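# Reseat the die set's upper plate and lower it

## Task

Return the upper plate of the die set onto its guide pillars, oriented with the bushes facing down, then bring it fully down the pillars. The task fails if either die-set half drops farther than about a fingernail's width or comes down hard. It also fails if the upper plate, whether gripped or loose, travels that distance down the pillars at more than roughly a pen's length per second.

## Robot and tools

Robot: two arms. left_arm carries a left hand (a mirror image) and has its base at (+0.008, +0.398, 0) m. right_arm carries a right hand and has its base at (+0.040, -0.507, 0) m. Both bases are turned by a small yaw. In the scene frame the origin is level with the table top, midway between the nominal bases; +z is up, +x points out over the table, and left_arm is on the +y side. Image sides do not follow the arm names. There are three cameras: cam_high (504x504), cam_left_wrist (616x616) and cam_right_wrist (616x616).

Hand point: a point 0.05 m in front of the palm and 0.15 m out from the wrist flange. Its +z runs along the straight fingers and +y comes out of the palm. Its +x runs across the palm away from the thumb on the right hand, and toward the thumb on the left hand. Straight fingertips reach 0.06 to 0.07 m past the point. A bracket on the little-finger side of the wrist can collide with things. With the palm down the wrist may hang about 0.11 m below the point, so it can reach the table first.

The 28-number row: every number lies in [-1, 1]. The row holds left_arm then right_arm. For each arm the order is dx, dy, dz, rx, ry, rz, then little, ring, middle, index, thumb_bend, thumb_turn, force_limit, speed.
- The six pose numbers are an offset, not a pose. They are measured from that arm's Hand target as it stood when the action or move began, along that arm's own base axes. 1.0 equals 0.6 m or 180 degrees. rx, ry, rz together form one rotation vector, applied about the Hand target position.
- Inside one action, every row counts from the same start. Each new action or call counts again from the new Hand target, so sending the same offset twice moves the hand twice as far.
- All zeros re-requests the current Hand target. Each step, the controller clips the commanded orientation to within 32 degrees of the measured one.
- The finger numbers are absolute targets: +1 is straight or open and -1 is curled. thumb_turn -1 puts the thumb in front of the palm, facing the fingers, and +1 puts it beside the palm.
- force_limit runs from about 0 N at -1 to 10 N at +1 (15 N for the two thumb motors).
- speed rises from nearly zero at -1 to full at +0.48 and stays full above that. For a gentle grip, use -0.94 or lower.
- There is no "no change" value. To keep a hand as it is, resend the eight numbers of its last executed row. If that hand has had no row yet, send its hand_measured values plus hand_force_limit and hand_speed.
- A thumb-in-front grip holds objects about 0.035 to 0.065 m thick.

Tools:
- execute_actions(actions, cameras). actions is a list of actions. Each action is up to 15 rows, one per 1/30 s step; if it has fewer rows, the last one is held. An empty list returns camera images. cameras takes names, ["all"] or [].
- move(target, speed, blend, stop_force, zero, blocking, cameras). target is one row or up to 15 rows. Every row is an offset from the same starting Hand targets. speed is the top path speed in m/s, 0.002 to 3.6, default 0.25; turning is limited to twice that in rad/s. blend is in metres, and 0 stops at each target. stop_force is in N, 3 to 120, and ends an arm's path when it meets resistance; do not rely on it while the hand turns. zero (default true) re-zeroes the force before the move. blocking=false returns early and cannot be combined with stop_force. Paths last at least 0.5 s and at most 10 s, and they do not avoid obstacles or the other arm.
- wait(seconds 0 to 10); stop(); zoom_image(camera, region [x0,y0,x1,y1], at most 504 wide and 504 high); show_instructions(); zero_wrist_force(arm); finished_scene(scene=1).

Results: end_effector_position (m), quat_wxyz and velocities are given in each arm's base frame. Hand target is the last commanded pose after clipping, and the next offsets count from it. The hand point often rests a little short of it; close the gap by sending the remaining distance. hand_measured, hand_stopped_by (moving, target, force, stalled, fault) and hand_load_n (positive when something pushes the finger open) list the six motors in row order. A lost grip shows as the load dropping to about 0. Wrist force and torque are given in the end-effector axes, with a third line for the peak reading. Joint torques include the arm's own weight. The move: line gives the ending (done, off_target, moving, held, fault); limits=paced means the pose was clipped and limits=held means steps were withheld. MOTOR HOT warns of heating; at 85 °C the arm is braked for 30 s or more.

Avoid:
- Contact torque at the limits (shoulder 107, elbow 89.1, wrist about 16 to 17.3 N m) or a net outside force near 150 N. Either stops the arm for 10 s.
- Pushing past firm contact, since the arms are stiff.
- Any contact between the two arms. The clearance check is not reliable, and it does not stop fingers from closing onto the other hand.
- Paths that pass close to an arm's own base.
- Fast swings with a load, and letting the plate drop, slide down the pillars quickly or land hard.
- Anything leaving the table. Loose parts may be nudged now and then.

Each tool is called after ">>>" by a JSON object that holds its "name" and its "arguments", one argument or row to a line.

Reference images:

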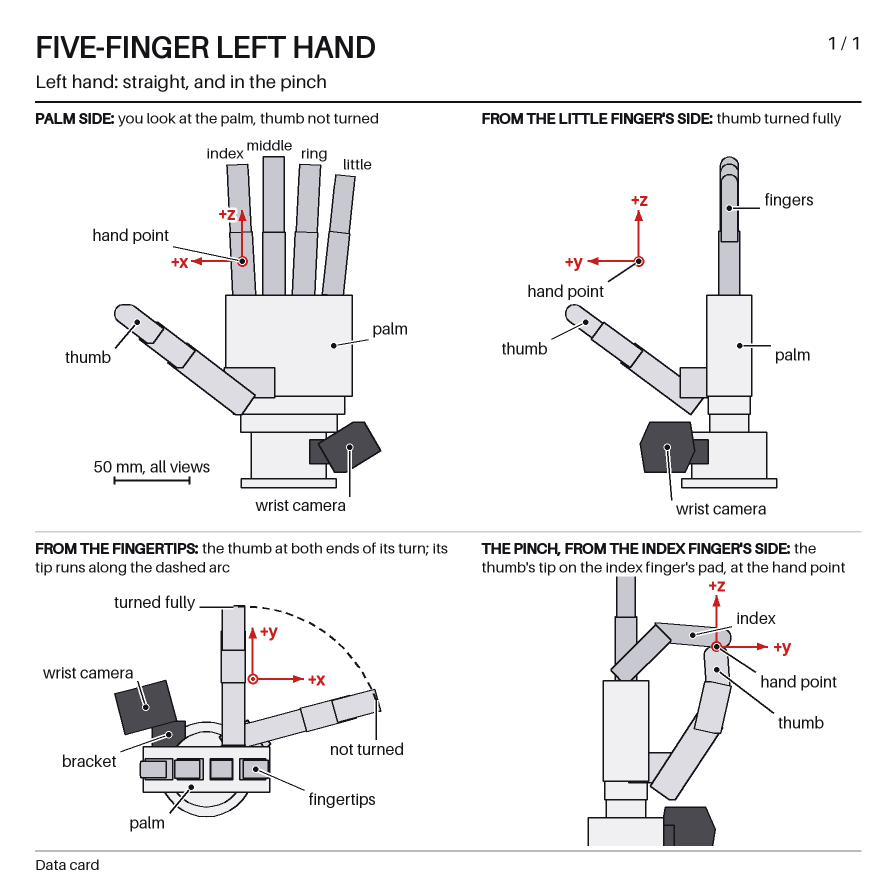

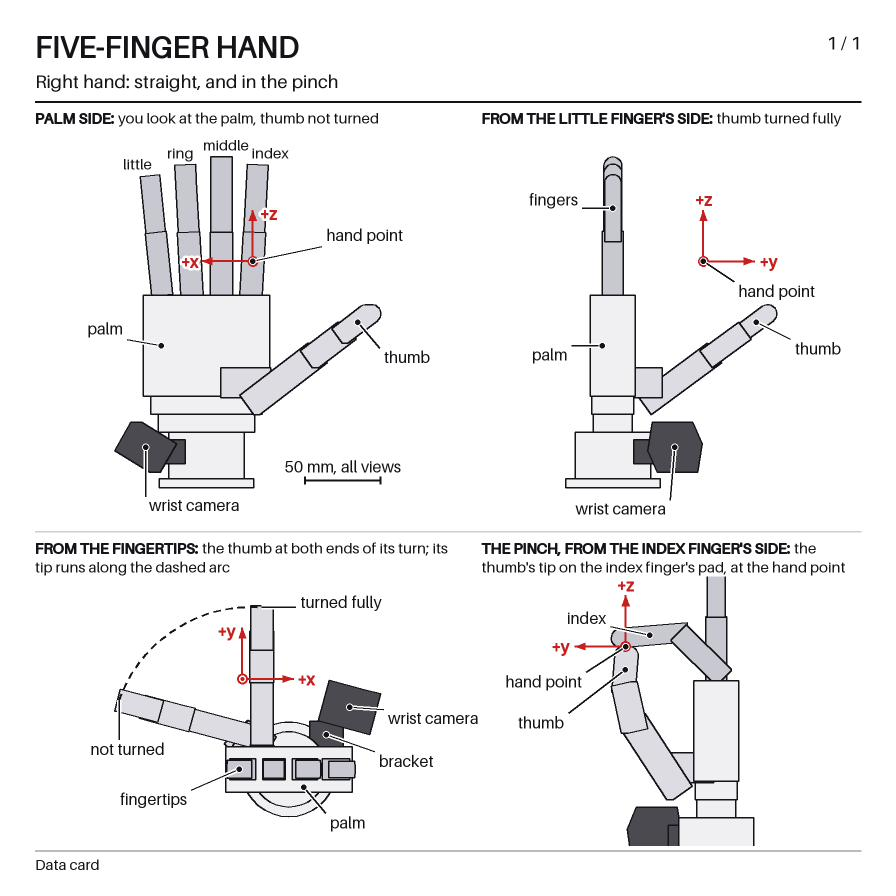

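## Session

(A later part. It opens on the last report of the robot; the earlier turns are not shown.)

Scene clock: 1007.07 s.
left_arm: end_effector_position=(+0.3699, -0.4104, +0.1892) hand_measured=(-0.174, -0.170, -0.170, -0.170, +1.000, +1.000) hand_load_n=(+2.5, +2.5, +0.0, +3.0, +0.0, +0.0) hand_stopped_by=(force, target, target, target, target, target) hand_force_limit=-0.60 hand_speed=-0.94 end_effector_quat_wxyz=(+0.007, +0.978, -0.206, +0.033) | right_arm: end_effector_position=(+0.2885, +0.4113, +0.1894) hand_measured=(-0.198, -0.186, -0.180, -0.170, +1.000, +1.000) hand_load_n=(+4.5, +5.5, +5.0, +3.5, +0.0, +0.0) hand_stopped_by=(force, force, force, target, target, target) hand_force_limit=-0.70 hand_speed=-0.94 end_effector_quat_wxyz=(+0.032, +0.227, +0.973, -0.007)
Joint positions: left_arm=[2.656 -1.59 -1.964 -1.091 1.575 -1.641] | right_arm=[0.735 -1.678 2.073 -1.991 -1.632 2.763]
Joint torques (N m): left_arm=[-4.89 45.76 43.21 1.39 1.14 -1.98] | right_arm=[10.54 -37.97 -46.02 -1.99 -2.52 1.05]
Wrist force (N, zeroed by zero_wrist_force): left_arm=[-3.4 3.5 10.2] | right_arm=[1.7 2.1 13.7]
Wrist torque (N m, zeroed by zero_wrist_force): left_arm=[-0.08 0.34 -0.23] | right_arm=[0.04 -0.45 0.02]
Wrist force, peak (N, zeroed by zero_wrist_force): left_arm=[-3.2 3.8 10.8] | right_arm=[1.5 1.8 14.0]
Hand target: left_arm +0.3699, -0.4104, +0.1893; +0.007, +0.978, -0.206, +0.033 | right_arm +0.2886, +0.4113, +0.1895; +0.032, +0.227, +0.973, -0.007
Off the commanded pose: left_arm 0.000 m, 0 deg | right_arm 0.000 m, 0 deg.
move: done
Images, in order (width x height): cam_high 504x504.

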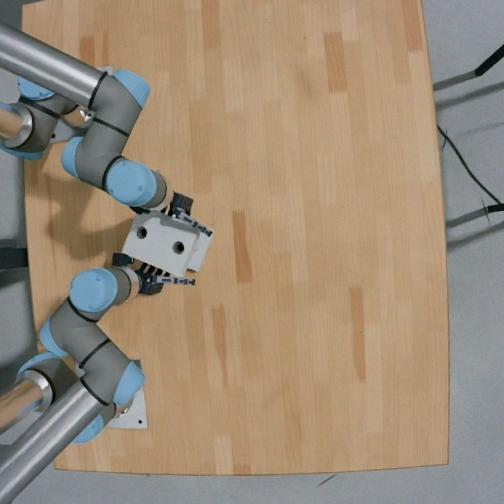

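>>> {"name": "move", "arguments": {
  "target": [0,0,0.00167,-0.00175,-0.0038,0,-0.24,-0.17,-0.17,-0.17,1,1,-0.6,-0.94,0,0,0.00167,-0.00175,-0.0038,0,-0.25,-0.25,-0.25,-0.17,1,1,-0.7,-0.94],
  "speed": 0.01,
  "cameras": ["cam_high"]
}}

>>> {"name": "zoom_image", "arguments": {
  "camera": "cam_high",
  "region": [168, 234, 194, 260]
}}

>>> {"name": "zoom_image", "arguments": {
  "camera": "cam_high",
  "region": [130, 220, 156, 246]
}}

Scene clock: 1014.10 s.
left_arm: end_effector_position=(+0.3699, -0.4104, +0.1903) hand_measured=(-0.174, -0.170, -0.170, -0.170, +1.000, +1.000) hand_load_n=(+3.0, +2.5, +0.0, +3.5, +0.0, +0.0) hand_stopped_by=(force, target, target, target, target, target) hand_force_limit=-0.60 hand_speed=-0.94 end_effector_quat_wxyz=(+0.009, +0.978, -0.206, +0.039) | right_arm: end_effector_position=(+0.2886, +0.4113, +0.1905) hand_measured=(-0.198, -0.186, -0.180, -0.170, +1.000, +1.000) hand_load_n=(+4.0, +5.0, +6.0, +4.0, +0.0, +0.0) hand_stopped_by=(force, force, force, target, target, target) hand_force_limit=-0.70 hand_speed=-0.94 end_effector_quat_wxyz=(+0.039, +0.227, +0.973, -0.008)
Joint positions: left_arm=[2.655 -1.584 -1.973 -1.076 1.576 -1.641] | right_arm=[0.742 -1.679 2.073 -1.996 -1.644 2.77]
Joint torques (N m): left_arm=[-4.86 45.31 13.09 8.28 1.2 -2.42] | right_arm=[12.6 -37.13 -15.07 -8.17 -2.54 0.93]
Wrist force (N, zeroed by zero_wrist_force): left_arm=[-6.6 0.3 9.9] | right_arm=[0.8 -2.6 13.9]
Wrist torque (N m, zeroed by zero_wrist_force): left_arm=[-0.03 0.24 -0.10] | right_arm=[-0.10 -0.44 -0.03]
Wrist force, peak (N, zeroed by zero_wrist_force): left_arm=[-5.0 2.8 12.1] | right_arm=[1.2 -3.5 15.4]
Hand target: left_arm +0.3699, -0.4104, +0.1903; +0.009, +0.978, -0.206, +0.039 | right_arm +0.2886, +0.4113, +0.1905; +0.039, +0.227, +0.973, -0.008
Off the commanded pose: left_arm 0.000 m, 0 deg | right_arm 0.000 m, 0 deg.
move: done
Images, in order (width x height): cam_high 504x504.

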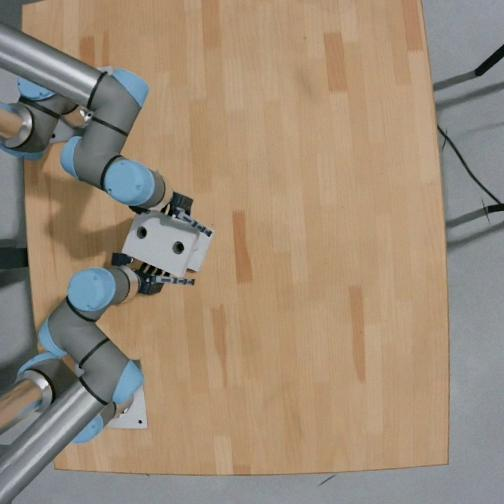

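Scaled by 19.385 from the camera's 504x504 image, which has a finer 720x720 frame.

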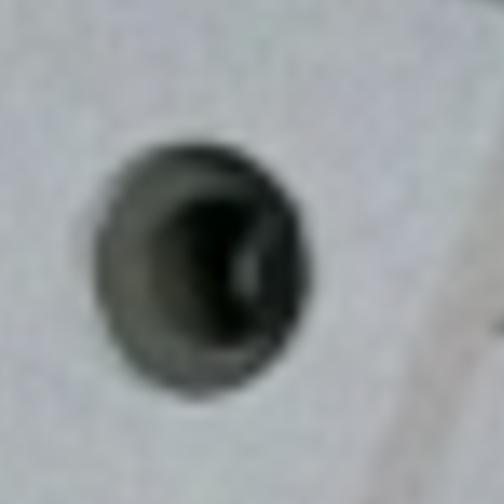

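Scaled by 19.385 from the camera's 504x504 image, which has a finer 720x720 frame.

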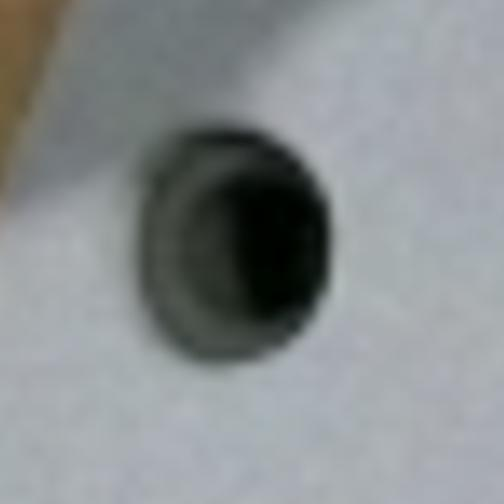

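>>> {"name": "zoom_image", "arguments": {
  "camera": "cam_high",
  "region": [176, 222, 226, 282]
}}

>>> {"name": "zoom_image", "arguments": {
  "camera": "cam_high",
  "region": [115, 200, 220, 290]
}}

Scaled by 8.400 from the camera's 504x504 image, which has a finer 720x720 frame.

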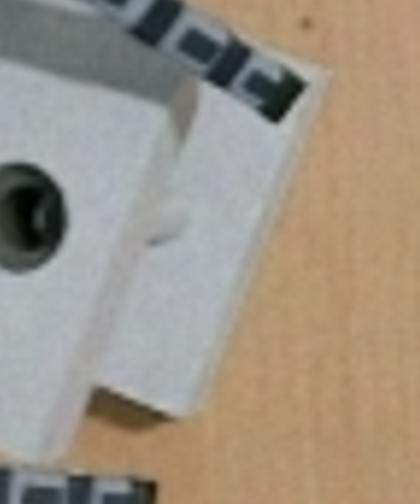

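Scaled by 4.800 from the camera's 504x504 image, which has a finer 720x720 frame.

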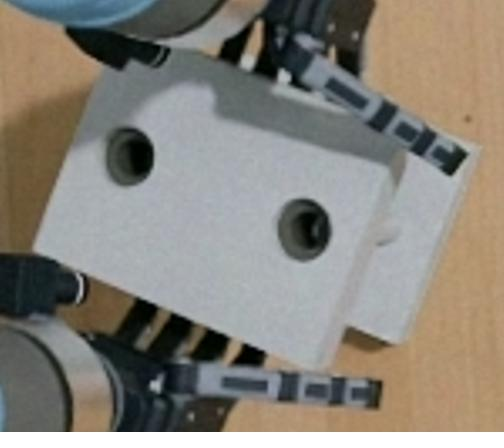

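>>> {"name": "zoom_image", "arguments": {
  "camera": "cam_high",
  "region": [186, 238, 206, 258]
}}

>>> {"name": "zoom_image", "arguments": {
  "camera": "cam_high",
  "region": [172, 240, 188, 256]
}}

>>> {"name": "zoom_image", "arguments": {
  "camera": "cam_high",
  "region": [190, 222, 220, 276]
}}

Scaled by 25.200 from the camera's 504x504 image, which has a finer 720x720 frame.

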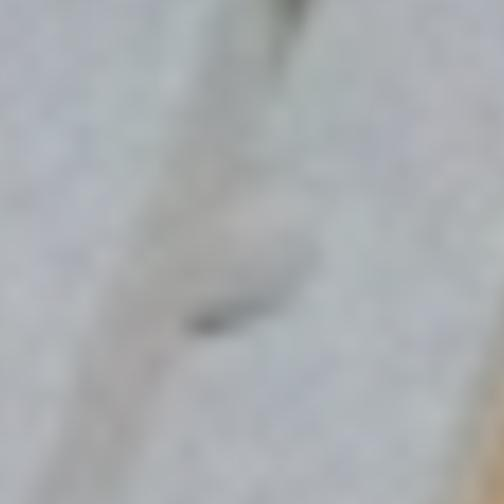

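Scaled by 31.500 from the camera's 504x504 image, which has a finer 720x720 frame.

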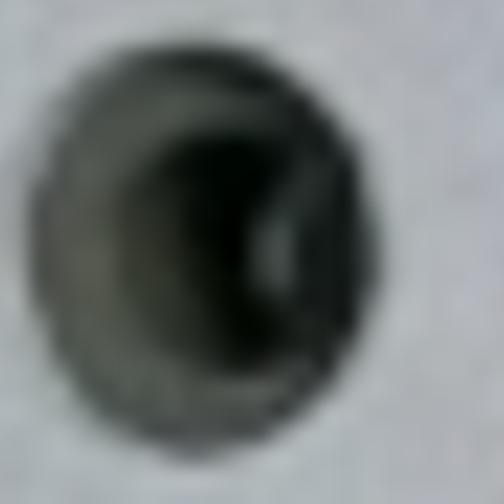

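Scaled by 9.333 from the camera's 504x504 image, which has a finer 720x720 frame.

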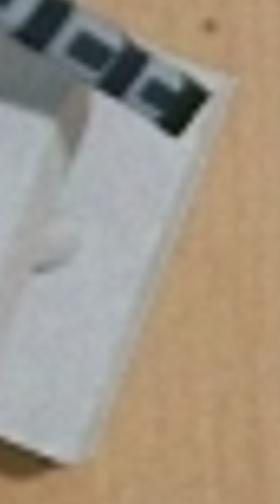

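>>> {"name": "move", "arguments": {
  "target": [0.00003,-0.00277,0,0,0,-0.00556,-0.24,-0.17,-0.17,-0.17,1,1,-0.6,-0.94,-0.00218,-0.00173,0,0,0,-0.00556,-0.25,-0.25,-0.25,-0.17,1,1,-0.7,-0.94],
  "speed": 0.01,
  "cameras": ["cam_high"]
}}

>>> {"name": "zoom_image", "arguments": {
  "camera": "cam_high",
  "region": [168, 234, 194, 260]
}}

>>> {"name": "zoom_image", "arguments": {
  "camera": "cam_high",
  "region": [130, 220, 156, 246]
}}

Scene clock: 1047.03 s.
left_arm: end_effector_position=(+0.3699, -0.4121, +0.1903) hand_measured=(-0.174, -0.170, -0.170, -0.170, +1.000, +1.000) hand_load_n=(+3.0, +2.5, +0.5, +2.0, +0.0, +0.0) hand_stopped_by=(force, target, target, target, target, target) hand_force_limit=-0.60 hand_speed=-0.94 end_effector_quat_wxyz=(+0.009, +0.976, -0.215, +0.039) | right_arm: end_effector_position=(+0.2873, +0.4103, +0.1905) hand_measured=(-0.198, -0.186, -0.180, -0.170, +1.000, +1.000) hand_load_n=(+4.5, +5.5, +5.5, +2.5, +0.0, +0.0) hand_stopped_by=(force, force, force, target, target, target) hand_force_limit=-0.70 hand_speed=-0.94 end_effector_quat_wxyz=(+0.039, +0.235, +0.971, -0.008)
Joint positions: left_arm=[2.654 -1.589 -1.968 -1.076 1.574 -1.625] | right_arm=[0.746 -1.681 2.075 -1.994 -1.645 2.791]
Joint torques (N m): left_arm=[-5.48 11.43 42.87 5.15 -1.39 1.85] | right_arm=[13.31 -37.5 -12.26 -1.03 -2.61 0.82]
Wrist force (N, zeroed by zero_wrist_force): left_arm=[-4.2 4.1 9.4] | right_arm=[-2.2 8.8 14.9]
Wrist torque (N m, zeroed by zero_wrist_force): left_arm=[-0.08 0.30 -0.27] | right_arm=[0.24 -0.56 0.22]
Wrist force, peak (N, zeroed by zero_wrist_force): left_arm=[-7.0 0.4 11.0] | right_arm=[-2.2 8.8 14.9]
Hand target: left_arm +0.3699, -0.4121, +0.1903; +0.009, +0.976, -0.215, +0.039 | right_arm +0.2873, +0.4103, +0.1905; +0.039, +0.235, +0.971, -0.008
Off the commanded pose: left_arm 0.000 m, 0 deg | right_arm 0.000 m, 0 deg.
move: done
Images, in order (width x height): cam_high 504x504.

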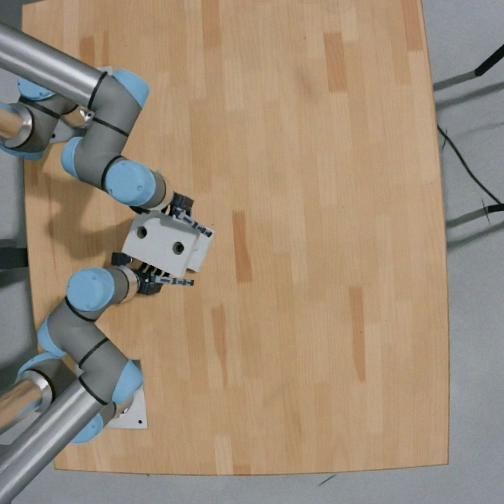

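Scaled by 19.385 from the camera's 504x504 image, which has a finer 720x720 frame.

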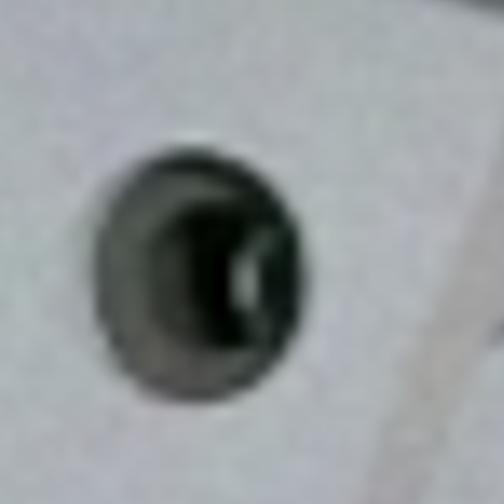

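Scaled by 19.385 from the camera's 504x504 image, which has a finer 720x720 frame.

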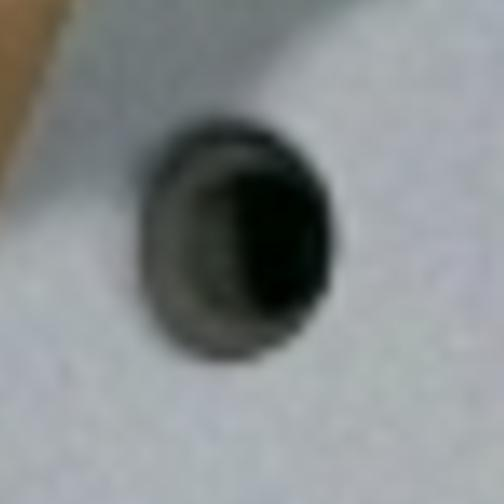

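>>> {"name": "zoom_image", "arguments": {
  "camera": "cam_high",
  "region": [174, 243, 184, 253]
}}

>>> {"name": "zoom_image", "arguments": {
  "camera": "cam_high",
  "region": [138, 227, 148, 237]
}}

Scaled by 50.400 from the camera's 504x504 image, which has a finer 720x720 frame.

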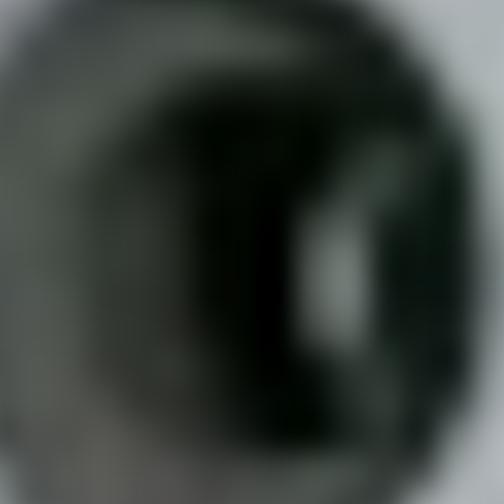

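Scaled by 50.400 from the camera's 504x504 image, which has a finer 720x720 frame.

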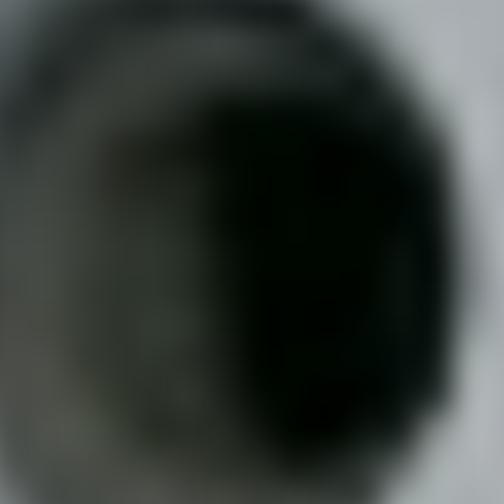

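>>> {"name": "move", "arguments": {
  "target": [0.00087,-0.00095,-0.00251,0.00233,0.00506,-0.0011,-0.24,-0.17,-0.17,-0.17,1,1,-0.6,-0.94,0.00043,-0.00075,-0.00249,0.00233,0.00506,-0.0011,-0.25,-0.25,-0.25,-0.17,1,1,-0.7,-0.94],
  "speed": 0.01,
  "cameras": ["cam_high"]
}}

>>> {"name": "zoom_image", "arguments": {
  "camera": "cam_high",
  "region": [168, 234, 194, 260]
}}

>>> {"name": "zoom_image", "arguments": {
  "camera": "cam_high",
  "region": [130, 220, 156, 246]
}}

>>> {"name": "zoom_image", "arguments": {
  "camera": "cam_high",
  "region": [174, 243, 184, 253]
}}

Scene clock: 1065.13 s.
left_arm: end_effector_position=(+0.3704, -0.4126, +0.1888) hand_measured=(-0.174, -0.170, -0.170, -0.170, +1.000, +1.000) hand_load_n=(+3.0, +1.5, +0.0, +0.0, +0.0, +0.0) hand_stopped_by=(force, target, target, target, target, target) hand_force_limit=-0.60 hand_speed=-0.94 end_effector_quat_wxyz=(+0.007, +0.976, -0.216, +0.030) | right_arm: end_effector_position=(+0.2875, +0.4098, +0.1890) hand_measured=(-0.198, -0.186, -0.180, -0.170, +1.000, +1.000) hand_load_n=(+1.5, +2.5, +3.5, +2.5, +0.0, +0.0) hand_stopped_by=(force, force, force, target, target, target) hand_force_limit=-0.70 hand_speed=-0.94 end_effector_quat_wxyz=(+0.030, +0.237, +0.971, -0.007)
Joint positions: left_arm=[2.655 -1.599 -1.954 -1.096 1.573 -1.621] | right_arm=[0.735 -1.68 2.074 -1.987 -1.629 2.785]
Joint torques (N m): left_arm=[2.47 9.91 40.97 0.99 -1.42 1.79] | right_arm=[-7.3 -7.65 -38.42 -0.87 4.58 -1.05]
Wrist force (N, zeroed by zero_wrist_force): left_arm=[-3.7 0.0 4.8] | right_arm=[-5.6 1.9 7.1]
Wrist torque (N m, zeroed by zero_wrist_force): left_arm=[0.05 0.22 -0.19] | right_arm=[0.05 -0.19 -0.13]
Wrist force, peak (N, zeroed by zero_wrist_force): left_arm=[-4.4 4.3 9.9] | right_arm=[-2.3 8.9 15.2]
Hand target: left_arm +0.3704, -0.4126, +0.1888; +0.007, +0.976, -0.216, +0.030 | right_arm +0.2875, +0.4098, +0.1890; +0.030, +0.237, +0.971, -0.007
Off the commanded pose: left_arm 0.000 m, 0 deg | right_arm 0.000 m, 0 deg.
move: done
Images, in order (width x height): cam_high 504x504.

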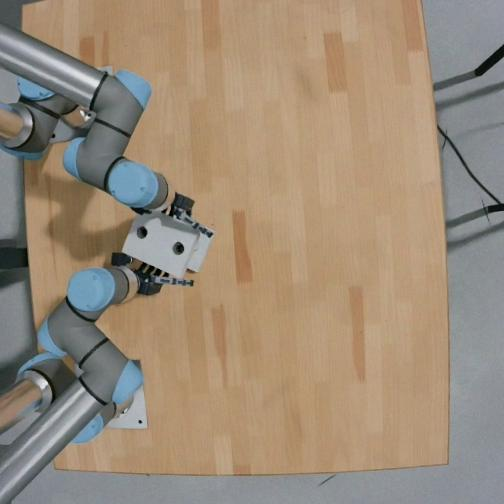

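Scaled by 19.385 from the camera's 504x504 image, which has a finer 720x720 frame.

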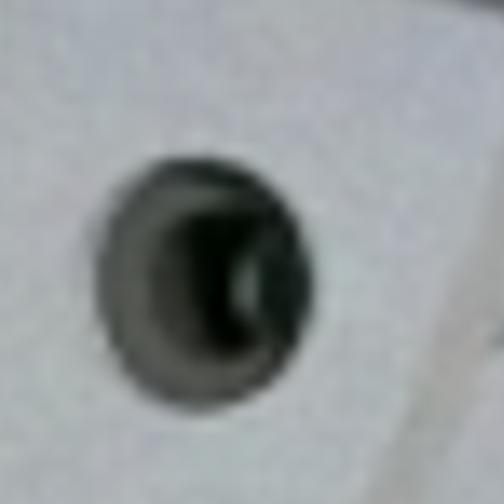

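Scaled by 19.385 from the camera's 504x504 image, which has a finer 720x720 frame.

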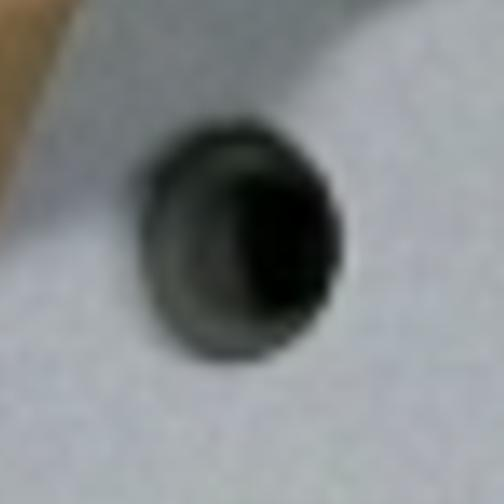

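Scaled by 50.400 from the camera's 504x504 image, which has a finer 720x720 frame.

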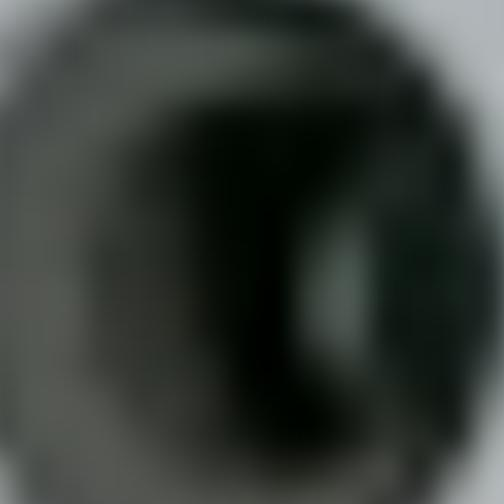

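>>> {"name": "move", "arguments": {
  "target": [0,-0.00111,0,0,0,-0.00222,-0.24,-0.17,-0.17,-0.17,1,1,-0.6,-0.94,-0.00087,-0.00069,0,0,0,-0.00222,-0.25,-0.25,-0.25,-0.17,1,1,-0.7,-0.94],
  "speed": 0.01,
  "cameras": ["cam_high"]
}}

>>> {"name": "zoom_image", "arguments": {
  "camera": "cam_high",
  "region": [168, 234, 194, 260]
}}

>>> {"name": "zoom_image", "arguments": {
  "camera": "cam_high",
  "region": [174, 243, 184, 253]
}}

Scene clock: 1071.30 s.
left_arm: end_effector_position=(+0.3704, -0.4133, +0.1888) hand_measured=(-0.174, -0.170, -0.170, -0.170, +1.000, +1.000) hand_load_n=(+3.0, +1.5, +0.5, +0.0, +0.0, +0.0) hand_stopped_by=(force, target, target, target, target, target) hand_force_limit=-0.60 hand_speed=-0.94 end_effector_quat_wxyz=(+0.007, +0.975, -0.220, +0.030) | right_arm: end_effector_position=(+0.2870, +0.4094, +0.1890) hand_measured=(-0.198, -0.186, -0.180, -0.170, +1.000, +1.000) hand_load_n=(+2.0, +3.0, +4.0, +3.5, +0.0, -0.5) hand_stopped_by=(force, force, force, target, target, target) hand_force_limit=-0.70 hand_speed=-0.94 end_effector_quat_wxyz=(+0.030, +0.240, +0.970, -0.007)
Joint positions: left_arm=[2.654 -1.601 -1.952 -1.096 1.573 -1.615] | right_arm=[0.737 -1.681 2.075 -1.986 -1.629 2.793]
Joint torques (N m): left_arm=[-5.26 10.54 39.98 1 -2.3 1.76] | right_arm=[7.26 -34.12 -10.53 -0.75 -2.03 1.17]
Wrist force (N, zeroed by zero_wrist_force): left_arm=[-3.8 0.6 4.1] | right_arm=[-1.9 8.7 9.1]
Wrist torque (N m, zeroed by zero_wrist_force): left_arm=[0.02 0.20 -0.23] | right_arm=[0.27 -0.24 0.10]
Wrist force, peak (N, zeroed by zero_wrist_force): left_arm=[-4.5 -0.4 5.1] | right_arm=[-1.9 8.7 9.1]
Hand target: left_arm +0.3704, -0.4133, +0.1888; +0.007, +0.975, -0.220, +0.030 | right_arm +0.2870, +0.4094, +0.1890; +0.030, +0.241, +0.970, -0.007
Off the commanded pose: left_arm 0.000 m, 0 deg | right_arm 0.000 m, 0 deg.
move: done
Images, in order (width x height): cam_high 504x504.

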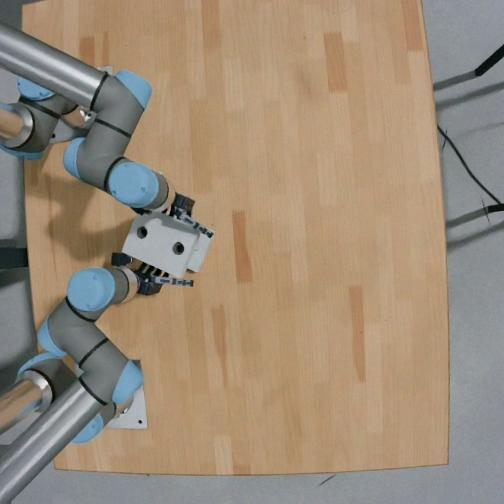

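Scaled by 19.385 from the camera's 504x504 image, which has a finer 720x720 frame.

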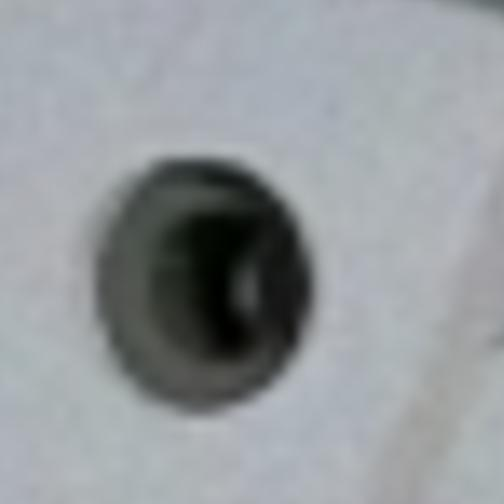

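Scaled by 50.400 from the camera's 504x504 image, which has a finer 720x720 frame.

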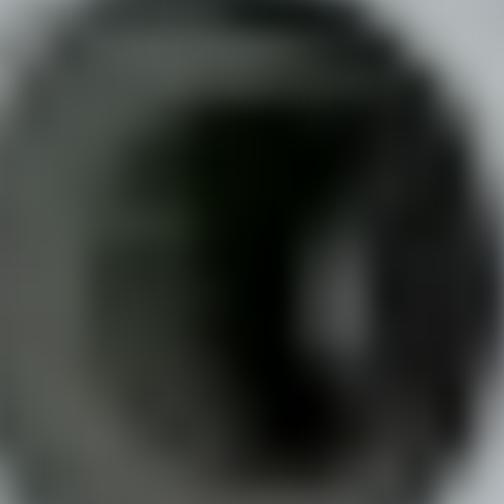

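>>> {"name": "move", "arguments": {
  "target": [0.00065,-0.0003,-0.00188,0.00175,0.0038,0,-0.24,-0.17,-0.17,-0.17,1,1,-0.6,-0.94,0.00065,-0.0003,-0.00187,0.00175,0.0038,0,-0.25,-0.25,-0.25,-0.17,1,1,-0.7,-0.94],
  "speed": 0.01,
  "cameras": ["cam_high"]
}}

>>> {"name": "zoom_image", "arguments": {
  "camera": "cam_high",
  "region": [168, 234, 194, 260]
}}

>>> {"name": "zoom_image", "arguments": {
  "camera": "cam_high",
  "region": [174, 243, 184, 253]
}}

>>> {"name": "zoom_image", "arguments": {
  "camera": "cam_high",
  "region": [130, 220, 156, 246]
}}

Scene clock: 1077.13 s.
left_arm: end_effector_position=(+0.3708, -0.4135, +0.1876) hand_measured=(-0.174, -0.170, -0.170, -0.170, +1.000, +1.000) hand_load_n=(+3.0, +1.0, +0.0, +0.0, +0.0, +0.0) hand_stopped_by=(force, target, target, target, target, target) hand_force_limit=-0.60 hand_speed=-0.94 end_effector_quat_wxyz=(+0.006, +0.975, -0.220, +0.024) | right_arm: end_effector_position=(+0.2874, +0.4092, +0.1879) hand_measured=(-0.198, -0.186, -0.180, -0.170, +1.000, +1.000) hand_load_n=(+1.5, +2.5, +3.5, +3.0, +0.0, +0.0) hand_stopped_by=(force, force, force, target, target, target) hand_force_limit=-0.70 hand_speed=-0.94 end_effector_quat_wxyz=(+0.024, +0.241, +0.970, -0.006)
Joint positions: left_arm=[2.654 -1.609 -1.942 -1.112 1.572 -1.614] | right_arm=[0.729 -1.68 2.074 -1.982 -1.617 2.785]
Joint torques (N m): left_arm=[2.38 10.36 39.89 0.93 -3.15 1.69] | right_arm=[-7.46 -7.19 -39.54 -0.98 4.95 -1.03]
Wrist force (N, zeroed by zero_wrist_force): left_arm=[-3.3 -2.3 3.7] | right_arm=[-5.7 2.0 6.9]
Wrist torque (N m, zeroed by zero_wrist_force): left_arm=[0.08 0.24 -0.06] | right_arm=[0.06 -0.22 -0.15]
Wrist force, peak (N, zeroed by zero_wrist_force): left_arm=[-3.5 1.0 5.4] | right_arm=[-1.8 8.0 9.9]
Hand target: left_arm +0.3708, -0.4135, +0.1876; +0.006, +0.975, -0.220, +0.024 | right_arm +0.2874, +0.4092, +0.1879; +0.024, +0.241, +0.970, -0.006
Off the commanded pose: left_arm 0.000 m, 0 deg | right_arm 0.000 m, 0 deg.
move: done
Images, in order (width x height): cam_high 504x504.

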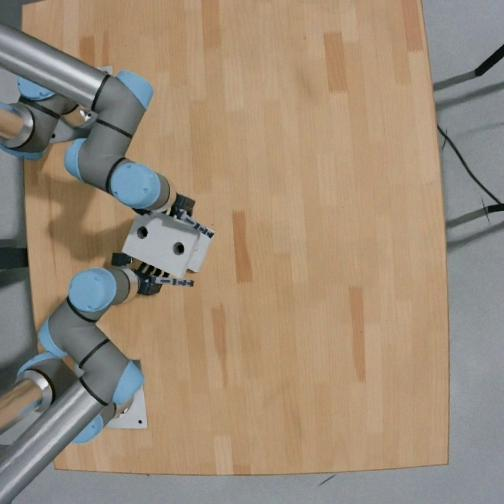

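Scaled by 19.385 from the camera's 504x504 image, which has a finer 720x720 frame.

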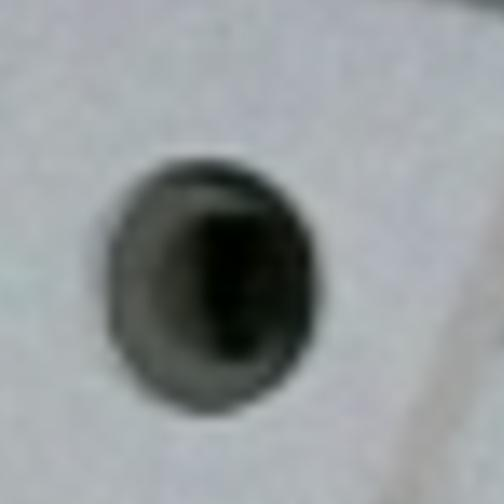

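Scaled by 50.400 from the camera's 504x504 image, which has a finer 720x720 frame.

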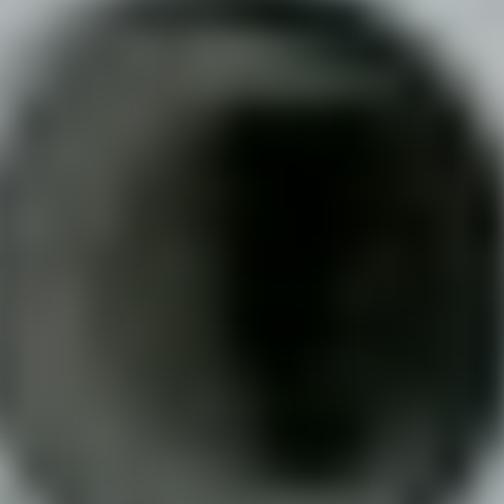

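Scaled by 19.385 from the camera's 504x504 image, which has a finer 720x720 frame.

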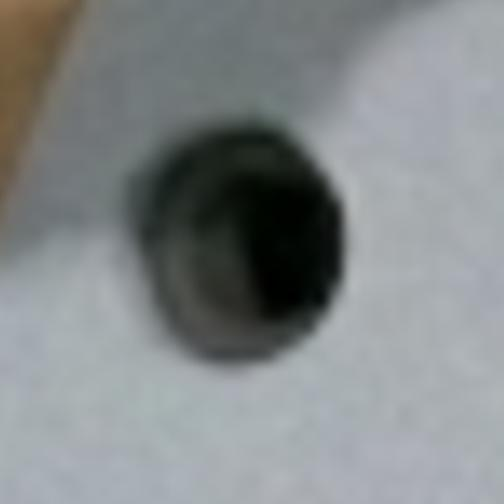

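>>> {"name": "move", "arguments": {
  "target": [0.00065,-0.0003,-0.00188,0.00175,0.0038,0,-0.24,-0.17,-0.17,-0.17,1,1,-0.6,-0.94,0.00065,-0.0003,-0.00187,0.00175,0.0038,0,-0.25,-0.25,-0.25,-0.17,1,1,-0.7,-0.94],
  "speed": 0.01,
  "cameras": ["cam_high"]
}}

>>> {"name": "zoom_image", "arguments": {
  "camera": "cam_high",
  "region": [168, 234, 194, 260]
}}

>>> {"name": "zoom_image", "arguments": {
  "camera": "cam_high",
  "region": [130, 220, 156, 246]
}}

Scene clock: 1082.93 s.
left_arm: end_effector_position=(+0.3712, -0.4137, +0.1865) hand_measured=(-0.174, -0.170, -0.170, -0.170, +1.000, +1.000) hand_load_n=(+3.0, +1.5, +0.5, +0.0, +0.0, +0.0) hand_stopped_by=(force, target, target, target, target, target) hand_force_limit=-0.60 hand_speed=-0.94 end_effector_quat_wxyz=(+0.005, +0.975, -0.220, +0.018) | right_arm: end_effector_position=(+0.2878, +0.4090, +0.1867) hand_measured=(-0.198, -0.186, -0.180, -0.170, +1.000, +1.000) hand_load_n=(+2.0, +3.0, +3.5, +2.5, +0.0, +0.0) hand_stopped_by=(force, force, force, target, target, target) hand_force_limit=-0.70 hand_speed=-0.94 end_effector_quat_wxyz=(+0.017, +0.241, +0.970, -0.005)
Joint positions: left_arm=[2.655 -1.616 -1.932 -1.127 1.571 -1.614] | right_arm=[0.72 -1.679 2.073 -1.977 -1.604 2.777]
Joint torques (N m): left_arm=[2.44 11.45 39.22 0.78 -3.38 1.74] | right_arm=[-7.94 -8.04 -40.08 -0.78 4.2 -1.76]
Wrist force (N, zeroed by zero_wrist_force): left_arm=[-2.7 -2.6 3.9] | right_arm=[-4.5 3.3 7.9]
Wrist torque (N m, zeroed by zero_wrist_force): left_arm=[0.09 0.27 -0.04] | right_arm=[0.08 -0.24 -0.02]
Wrist force, peak (N, zeroed by zero_wrist_force): left_arm=[-2.7 -3.1 4.8] | right_arm=[-5.7 1.9 8.3]
Hand target: left_arm +0.3712, -0.4137, +0.1865; +0.005, +0.975, -0.220, +0.018 | right_arm +0.2878, +0.4090, +0.1867; +0.017, +0.241, +0.970, -0.005
Off the commanded pose: left_arm 0.000 m, 0 deg | right_arm 0.000 m, 0 deg.
move: done
Images, in order (width x height): cam_high 504x504.

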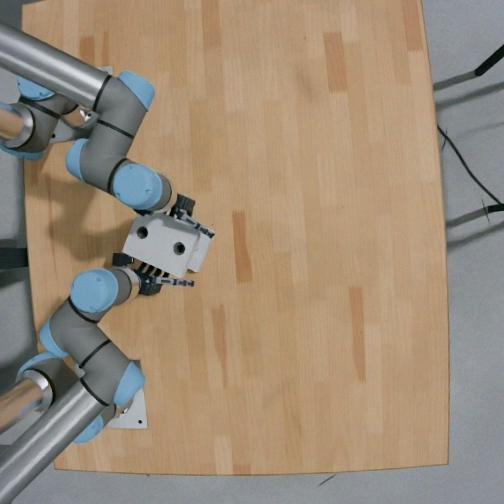

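Scaled by 19.385 from the camera's 504x504 image, which has a finer 720x720 frame.

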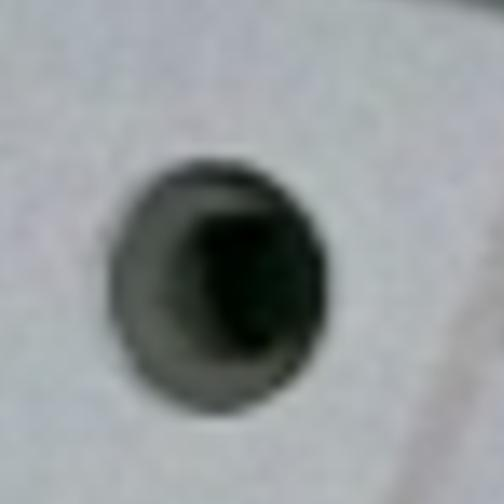

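Scaled by 19.385 from the camera's 504x504 image, which has a finer 720x720 frame.

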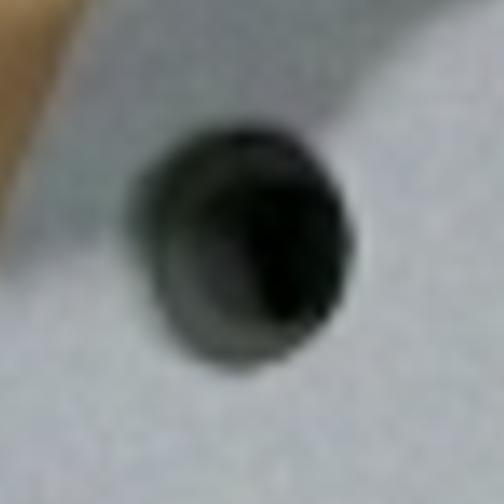

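>>> {"name": "move", "arguments": {
  "target": [0.00065,-0.0003,-0.00188,0.00175,0.0038,0,-0.24,-0.17,-0.17,-0.17,1,1,-0.6,-0.94,0.00065,-0.0003,-0.00187,0.00175,0.0038,0,-0.25,-0.25,-0.25,-0.17,1,1,-0.7,-0.94],
  "speed": 0.01,
  "cameras": ["cam_high"]
}}

>>> {"name": "zoom_image", "arguments": {
  "camera": "cam_high",
  "region": [168, 234, 194, 260]
}}

>>> {"name": "zoom_image", "arguments": {
  "camera": "cam_high",
  "region": [130, 220, 156, 246]
}}

Scene clock: 1086.60 s.
left_arm: end_effector_position=(+0.3716, -0.4138, +0.1854) hand_measured=(-0.174, -0.170, -0.170, -0.170, +1.000, +1.000) hand_load_n=(+3.0, +2.0, +0.0, +0.5, +0.0, +0.0) hand_stopped_by=(force, target, target, target, target, target) hand_force_limit=-0.60 hand_speed=-0.94 end_effector_quat_wxyz=(+0.003, +0.975, -0.220, +0.011) | right_arm: end_effector_position=(+0.2882, +0.4089, +0.1856) hand_measured=(-0.198, -0.186, -0.180, -0.170, +1.000, +1.000) hand_load_n=(+2.0, +3.0, +4.0, +3.5, +0.0, +0.0) hand_stopped_by=(force, force, force, target, target, target) hand_force_limit=-0.70 hand_speed=-0.94 end_effector_quat_wxyz=(+0.011, +0.241, +0.971, -0.003)
Joint positions: left_arm=[2.655 -1.624 -1.922 -1.143 1.57 -1.614] | right_arm=[0.712 -1.678 2.072 -1.972 -1.592 2.769]
Joint torques (N m): left_arm=[2.5 10.79 39.05 0.68 -3.87 1.84] | right_arm=[-9.72 -8 -41.26 -1.26 3.84 -1.76]
Wrist force (N, zeroed by zero_wrist_force): left_arm=[-1.4 -3.7 4.9] | right_arm=[-2.6 1.1 8.8]
Wrist torque (N m, zeroed by zero_wrist_force): left_arm=[0.11 0.23 0.06] | right_arm=[0.03 -0.19 0.00]
Wrist force, peak (N, zeroed by zero_wrist_force): left_arm=[-1.4 -4.4 5.6] | right_arm=[-4.1 2.3 10.0]
Hand target: left_arm +0.3716, -0.4138, +0.1854; +0.003, +0.975, -0.220, +0.011 | right_arm +0.2882, +0.4089, +0.1856; +0.011, +0.241, +0.971, -0.003
Off the commanded pose: left_arm 0.000 m, 0 deg | right_arm 0.000 m, 0 deg.
move: done
Images, in order (width x height): cam_high 504x504.

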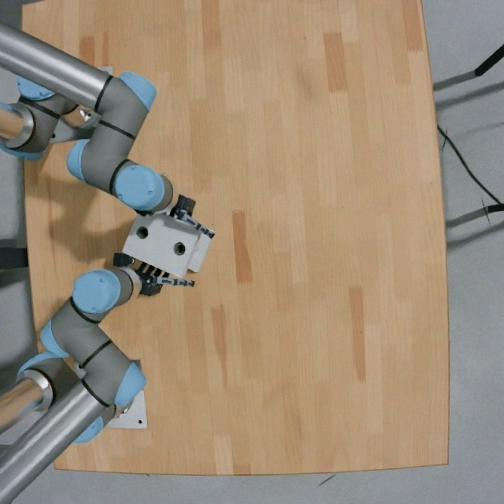

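Scaled by 19.385 from the camera's 504x504 image, which has a finer 720x720 frame.

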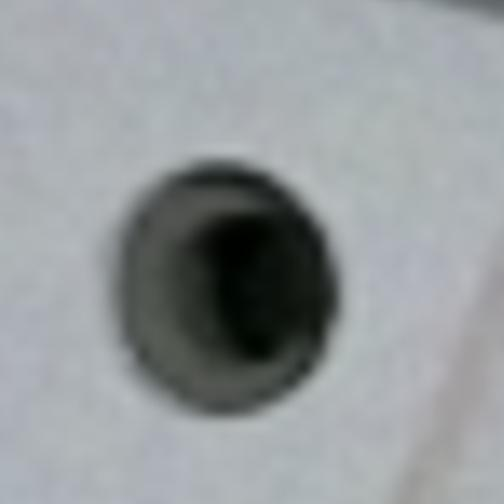

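Scaled by 19.385 from the camera's 504x504 image, which has a finer 720x720 frame.

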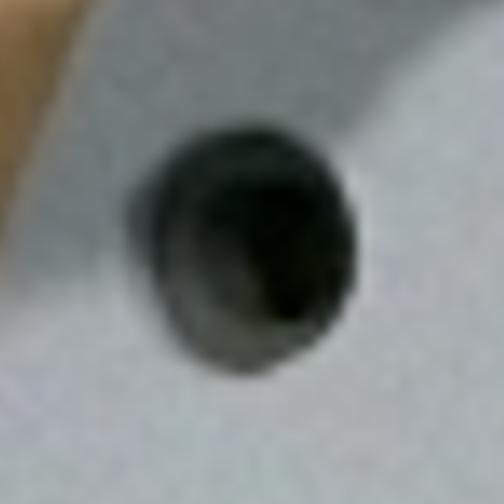

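>>> {"name": "move", "arguments": {
  "target": [0,0,-0.0025,0,0,0,-0.24,-0.17,-0.17,-0.17,1,1,-0.6,-0.94,0,0,-0.0025,0,0,0,-0.25,-0.25,-0.25,-0.17,1,1,-0.7,-0.94],
  "speed": 0.01,
  "cameras": ["cam_high"]
}}

>>> {"name": "zoom_image", "arguments": {
  "camera": "cam_high",
  "region": [168, 234, 194, 260]
}}

>>> {"name": "zoom_image", "arguments": {
  "camera": "cam_high",
  "region": [130, 220, 156, 246]
}}

Scene clock: 1091.47 s.
left_arm: end_effector_position=(+0.3716, -0.4138, +0.1839) hand_measured=(-0.174, -0.170, -0.170, -0.170, +1.000, +1.000) hand_load_n=(+0.0, +0.0, +0.0, +0.0, +0.0, +0.0) hand_stopped_by=(force, target, target, target, target, target) hand_force_limit=-0.60 hand_speed=-0.94 end_effector_quat_wxyz=(+0.003, +0.975, -0.220, +0.011) | right_arm: end_effector_position=(+0.2882, +0.4089, +0.1842) hand_measured=(-0.198, -0.186, -0.180, -0.170, +1.000, +1.000) hand_load_n=(+0.0, +0.0, +0.5, +0.5, +0.0, -0.5) hand_stopped_by=(force, force, force, target, target, target) hand_force_limit=-0.70 hand_speed=-0.94 end_effector_quat_wxyz=(+0.011, +0.241, +0.971, -0.003)
Joint positions: left_arm=[2.655 -1.625 -1.925 -1.139 1.57 -1.614] | right_arm=[0.712 -1.677 2.075 -1.976 -1.592 2.769]
Joint torques (N m): left_arm=[2.04 9.12 7.73 4.88 -1.73 1.75] | right_arm=[-9.52 -4.41 -7.84 -5.02 2.2 -1.61]
Wrist force (N, zeroed by zero_wrist_force): left_arm=[0.3 0.7 -0.2] | right_arm=[-0.5 -1.2 0.4]
Wrist torque (N m, zeroed by zero_wrist_force): left_arm=[0.09 -0.06 -0.19] | right_arm=[-0.06 0.09 -0.01]
Wrist force, peak (N, zeroed by zero_wrist_force): left_arm=[-1.6 -3.8 5.6] | right_arm=[-2.6 1.1 9.1]
Hand target: left_arm +0.3716, -0.4138, +0.1839; +0.003, +0.975, -0.220, +0.011 | right_arm +0.2882, +0.4089, +0.1841; +0.011, +0.241, +0.971, -0.003
Off the commanded pose: left_arm 0.000 m, 0 deg | right_arm 0.000 m, 0 deg.
move: done
Images, in order (width x height): cam_high 504x504.

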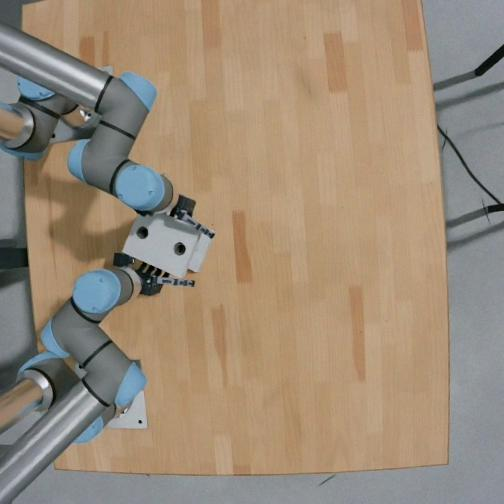

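Scaled by 19.385 from the camera's 504x504 image, which has a finer 720x720 frame.

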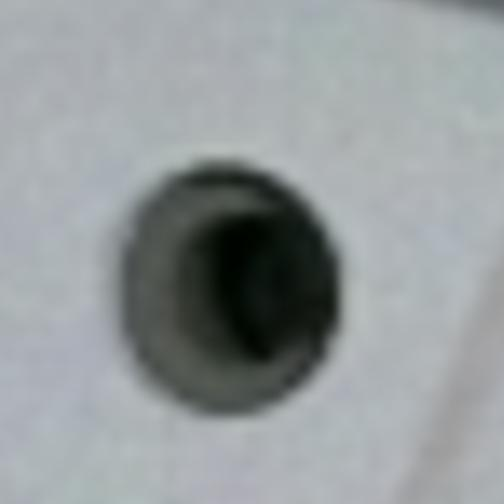

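Scaled by 19.385 from the camera's 504x504 image, which has a finer 720x720 frame.

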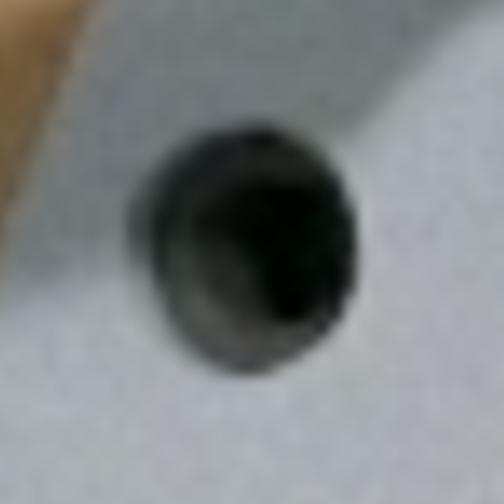

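>>> {"name": "zoom_image", "arguments": {
  "camera": "cam_high",
  "region": [174, 243, 186, 255]
}}

>>> {"name": "zoom_image", "arguments": {
  "camera": "cam_high",
  "region": [137, 227, 149, 239]
}}

>>> {"name": "zoom_image", "arguments": {
  "camera": "cam_high",
  "region": [110, 195, 220, 285]
}}

Scaled by 42.000 from the camera's 504x504 image, which has a finer 720x720 frame.

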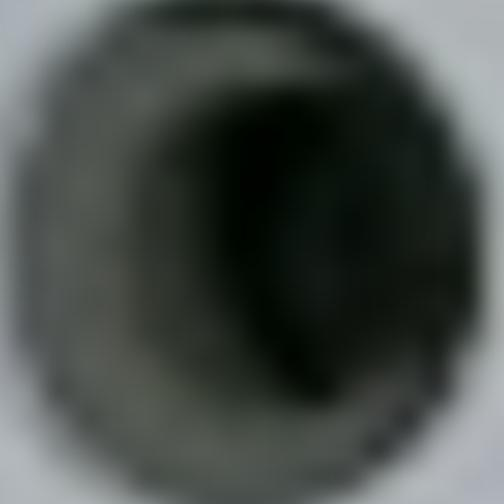

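Scaled by 42.000 from the camera's 504x504 image, which has a finer 720x720 frame.

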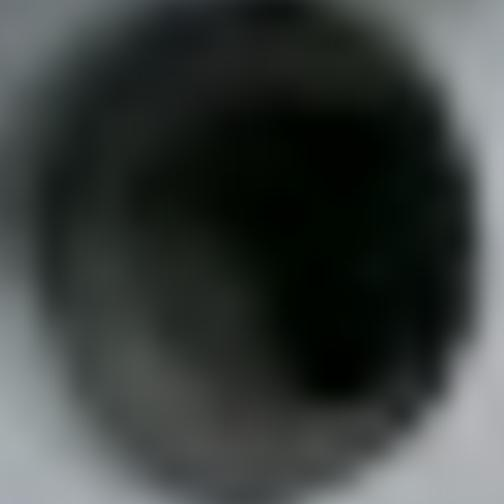

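Scaled by 4.582 from the camera's 504x504 image, which has a finer 720x720 frame.

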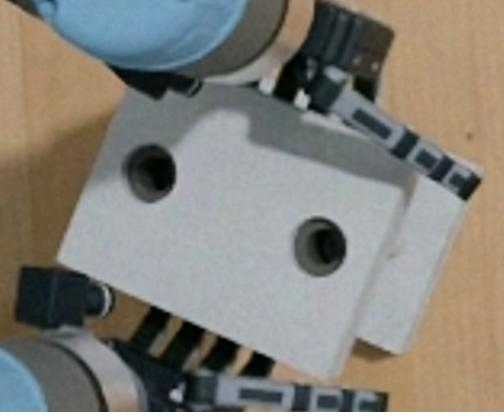

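>>> {"name": "move", "arguments": {
  "target": [0,0,0.00083,0,0,0,-0.24,-0.17,-0.17,-0.17,1,1,-0.6,-0.94,0,0,0.00083,0,0,0,-0.25,-0.25,-0.25,-0.17,1,1,-0.7,-0.94],
  "speed": 0.01
}}

Scene clock: 1118.97 s.
left_arm: end_effector_position=(+0.3716, -0.4138, +0.1843) hand_measured=(-0.174, -0.170, -0.170, -0.170, +1.000, +1.000) hand_load_n=(+0.0, +0.0, +0.0, +0.0, +0.0, +0.0) hand_stopped_by=(force, target, target, target, target, target) hand_force_limit=-0.60 hand_speed=-0.94 end_effector_quat_wxyz=(+0.003, +0.975, -0.220, +0.011) | right_arm: end_effector_position=(+0.2881, +0.4088, +0.1845) hand_measured=(-0.198, -0.186, -0.180, -0.170, +1.000, +1.000) hand_load_n=(+0.5, +0.5, +2.0, +2.0, +0.0, +0.0) hand_stopped_by=(force, force, force, target, target, target) hand_force_limit=-0.70 hand_speed=-0.94 end_effector_quat_wxyz=(+0.011, +0.241, +0.971, -0.003)
Joint positions: left_arm=[2.655 -1.625 -1.924 -1.14 1.57 -1.614] | right_arm=[0.712 -1.677 2.074 -1.975 -1.592 2.769]
Joint torques (N m): left_arm=[1.89 40.62 35.91 0.22 0.81 1.73] | right_arm=[-9.34 -30.35 -37.14 -0.73 -2.58 -0.19]
Wrist force (N, zeroed by zero_wrist_force): left_arm=[0.2 0.5 -0.2] | right_arm=[-0.4 2.2 3.2]
Wrist torque (N m, zeroed by zero_wrist_force): left_arm=[0.07 -0.05 -0.19] | right_arm=[0.03 -0.03 0.05]
Wrist force, peak (N, zeroed by zero_wrist_force): left_arm=[0.4 0.9 -0.8] | right_arm=[-0.4 1.9 3.4]
Hand target: left_arm +0.3716, -0.4138, +0.1844; +0.003, +0.975, -0.220, +0.011 | right_arm +0.2882, +0.4089, +0.1846; +0.011, +0.241, +0.971, -0.003
Off the commanded pose: left_arm 0.000 m, 0 deg | right_arm 0.000 m, 0 deg.
move: done


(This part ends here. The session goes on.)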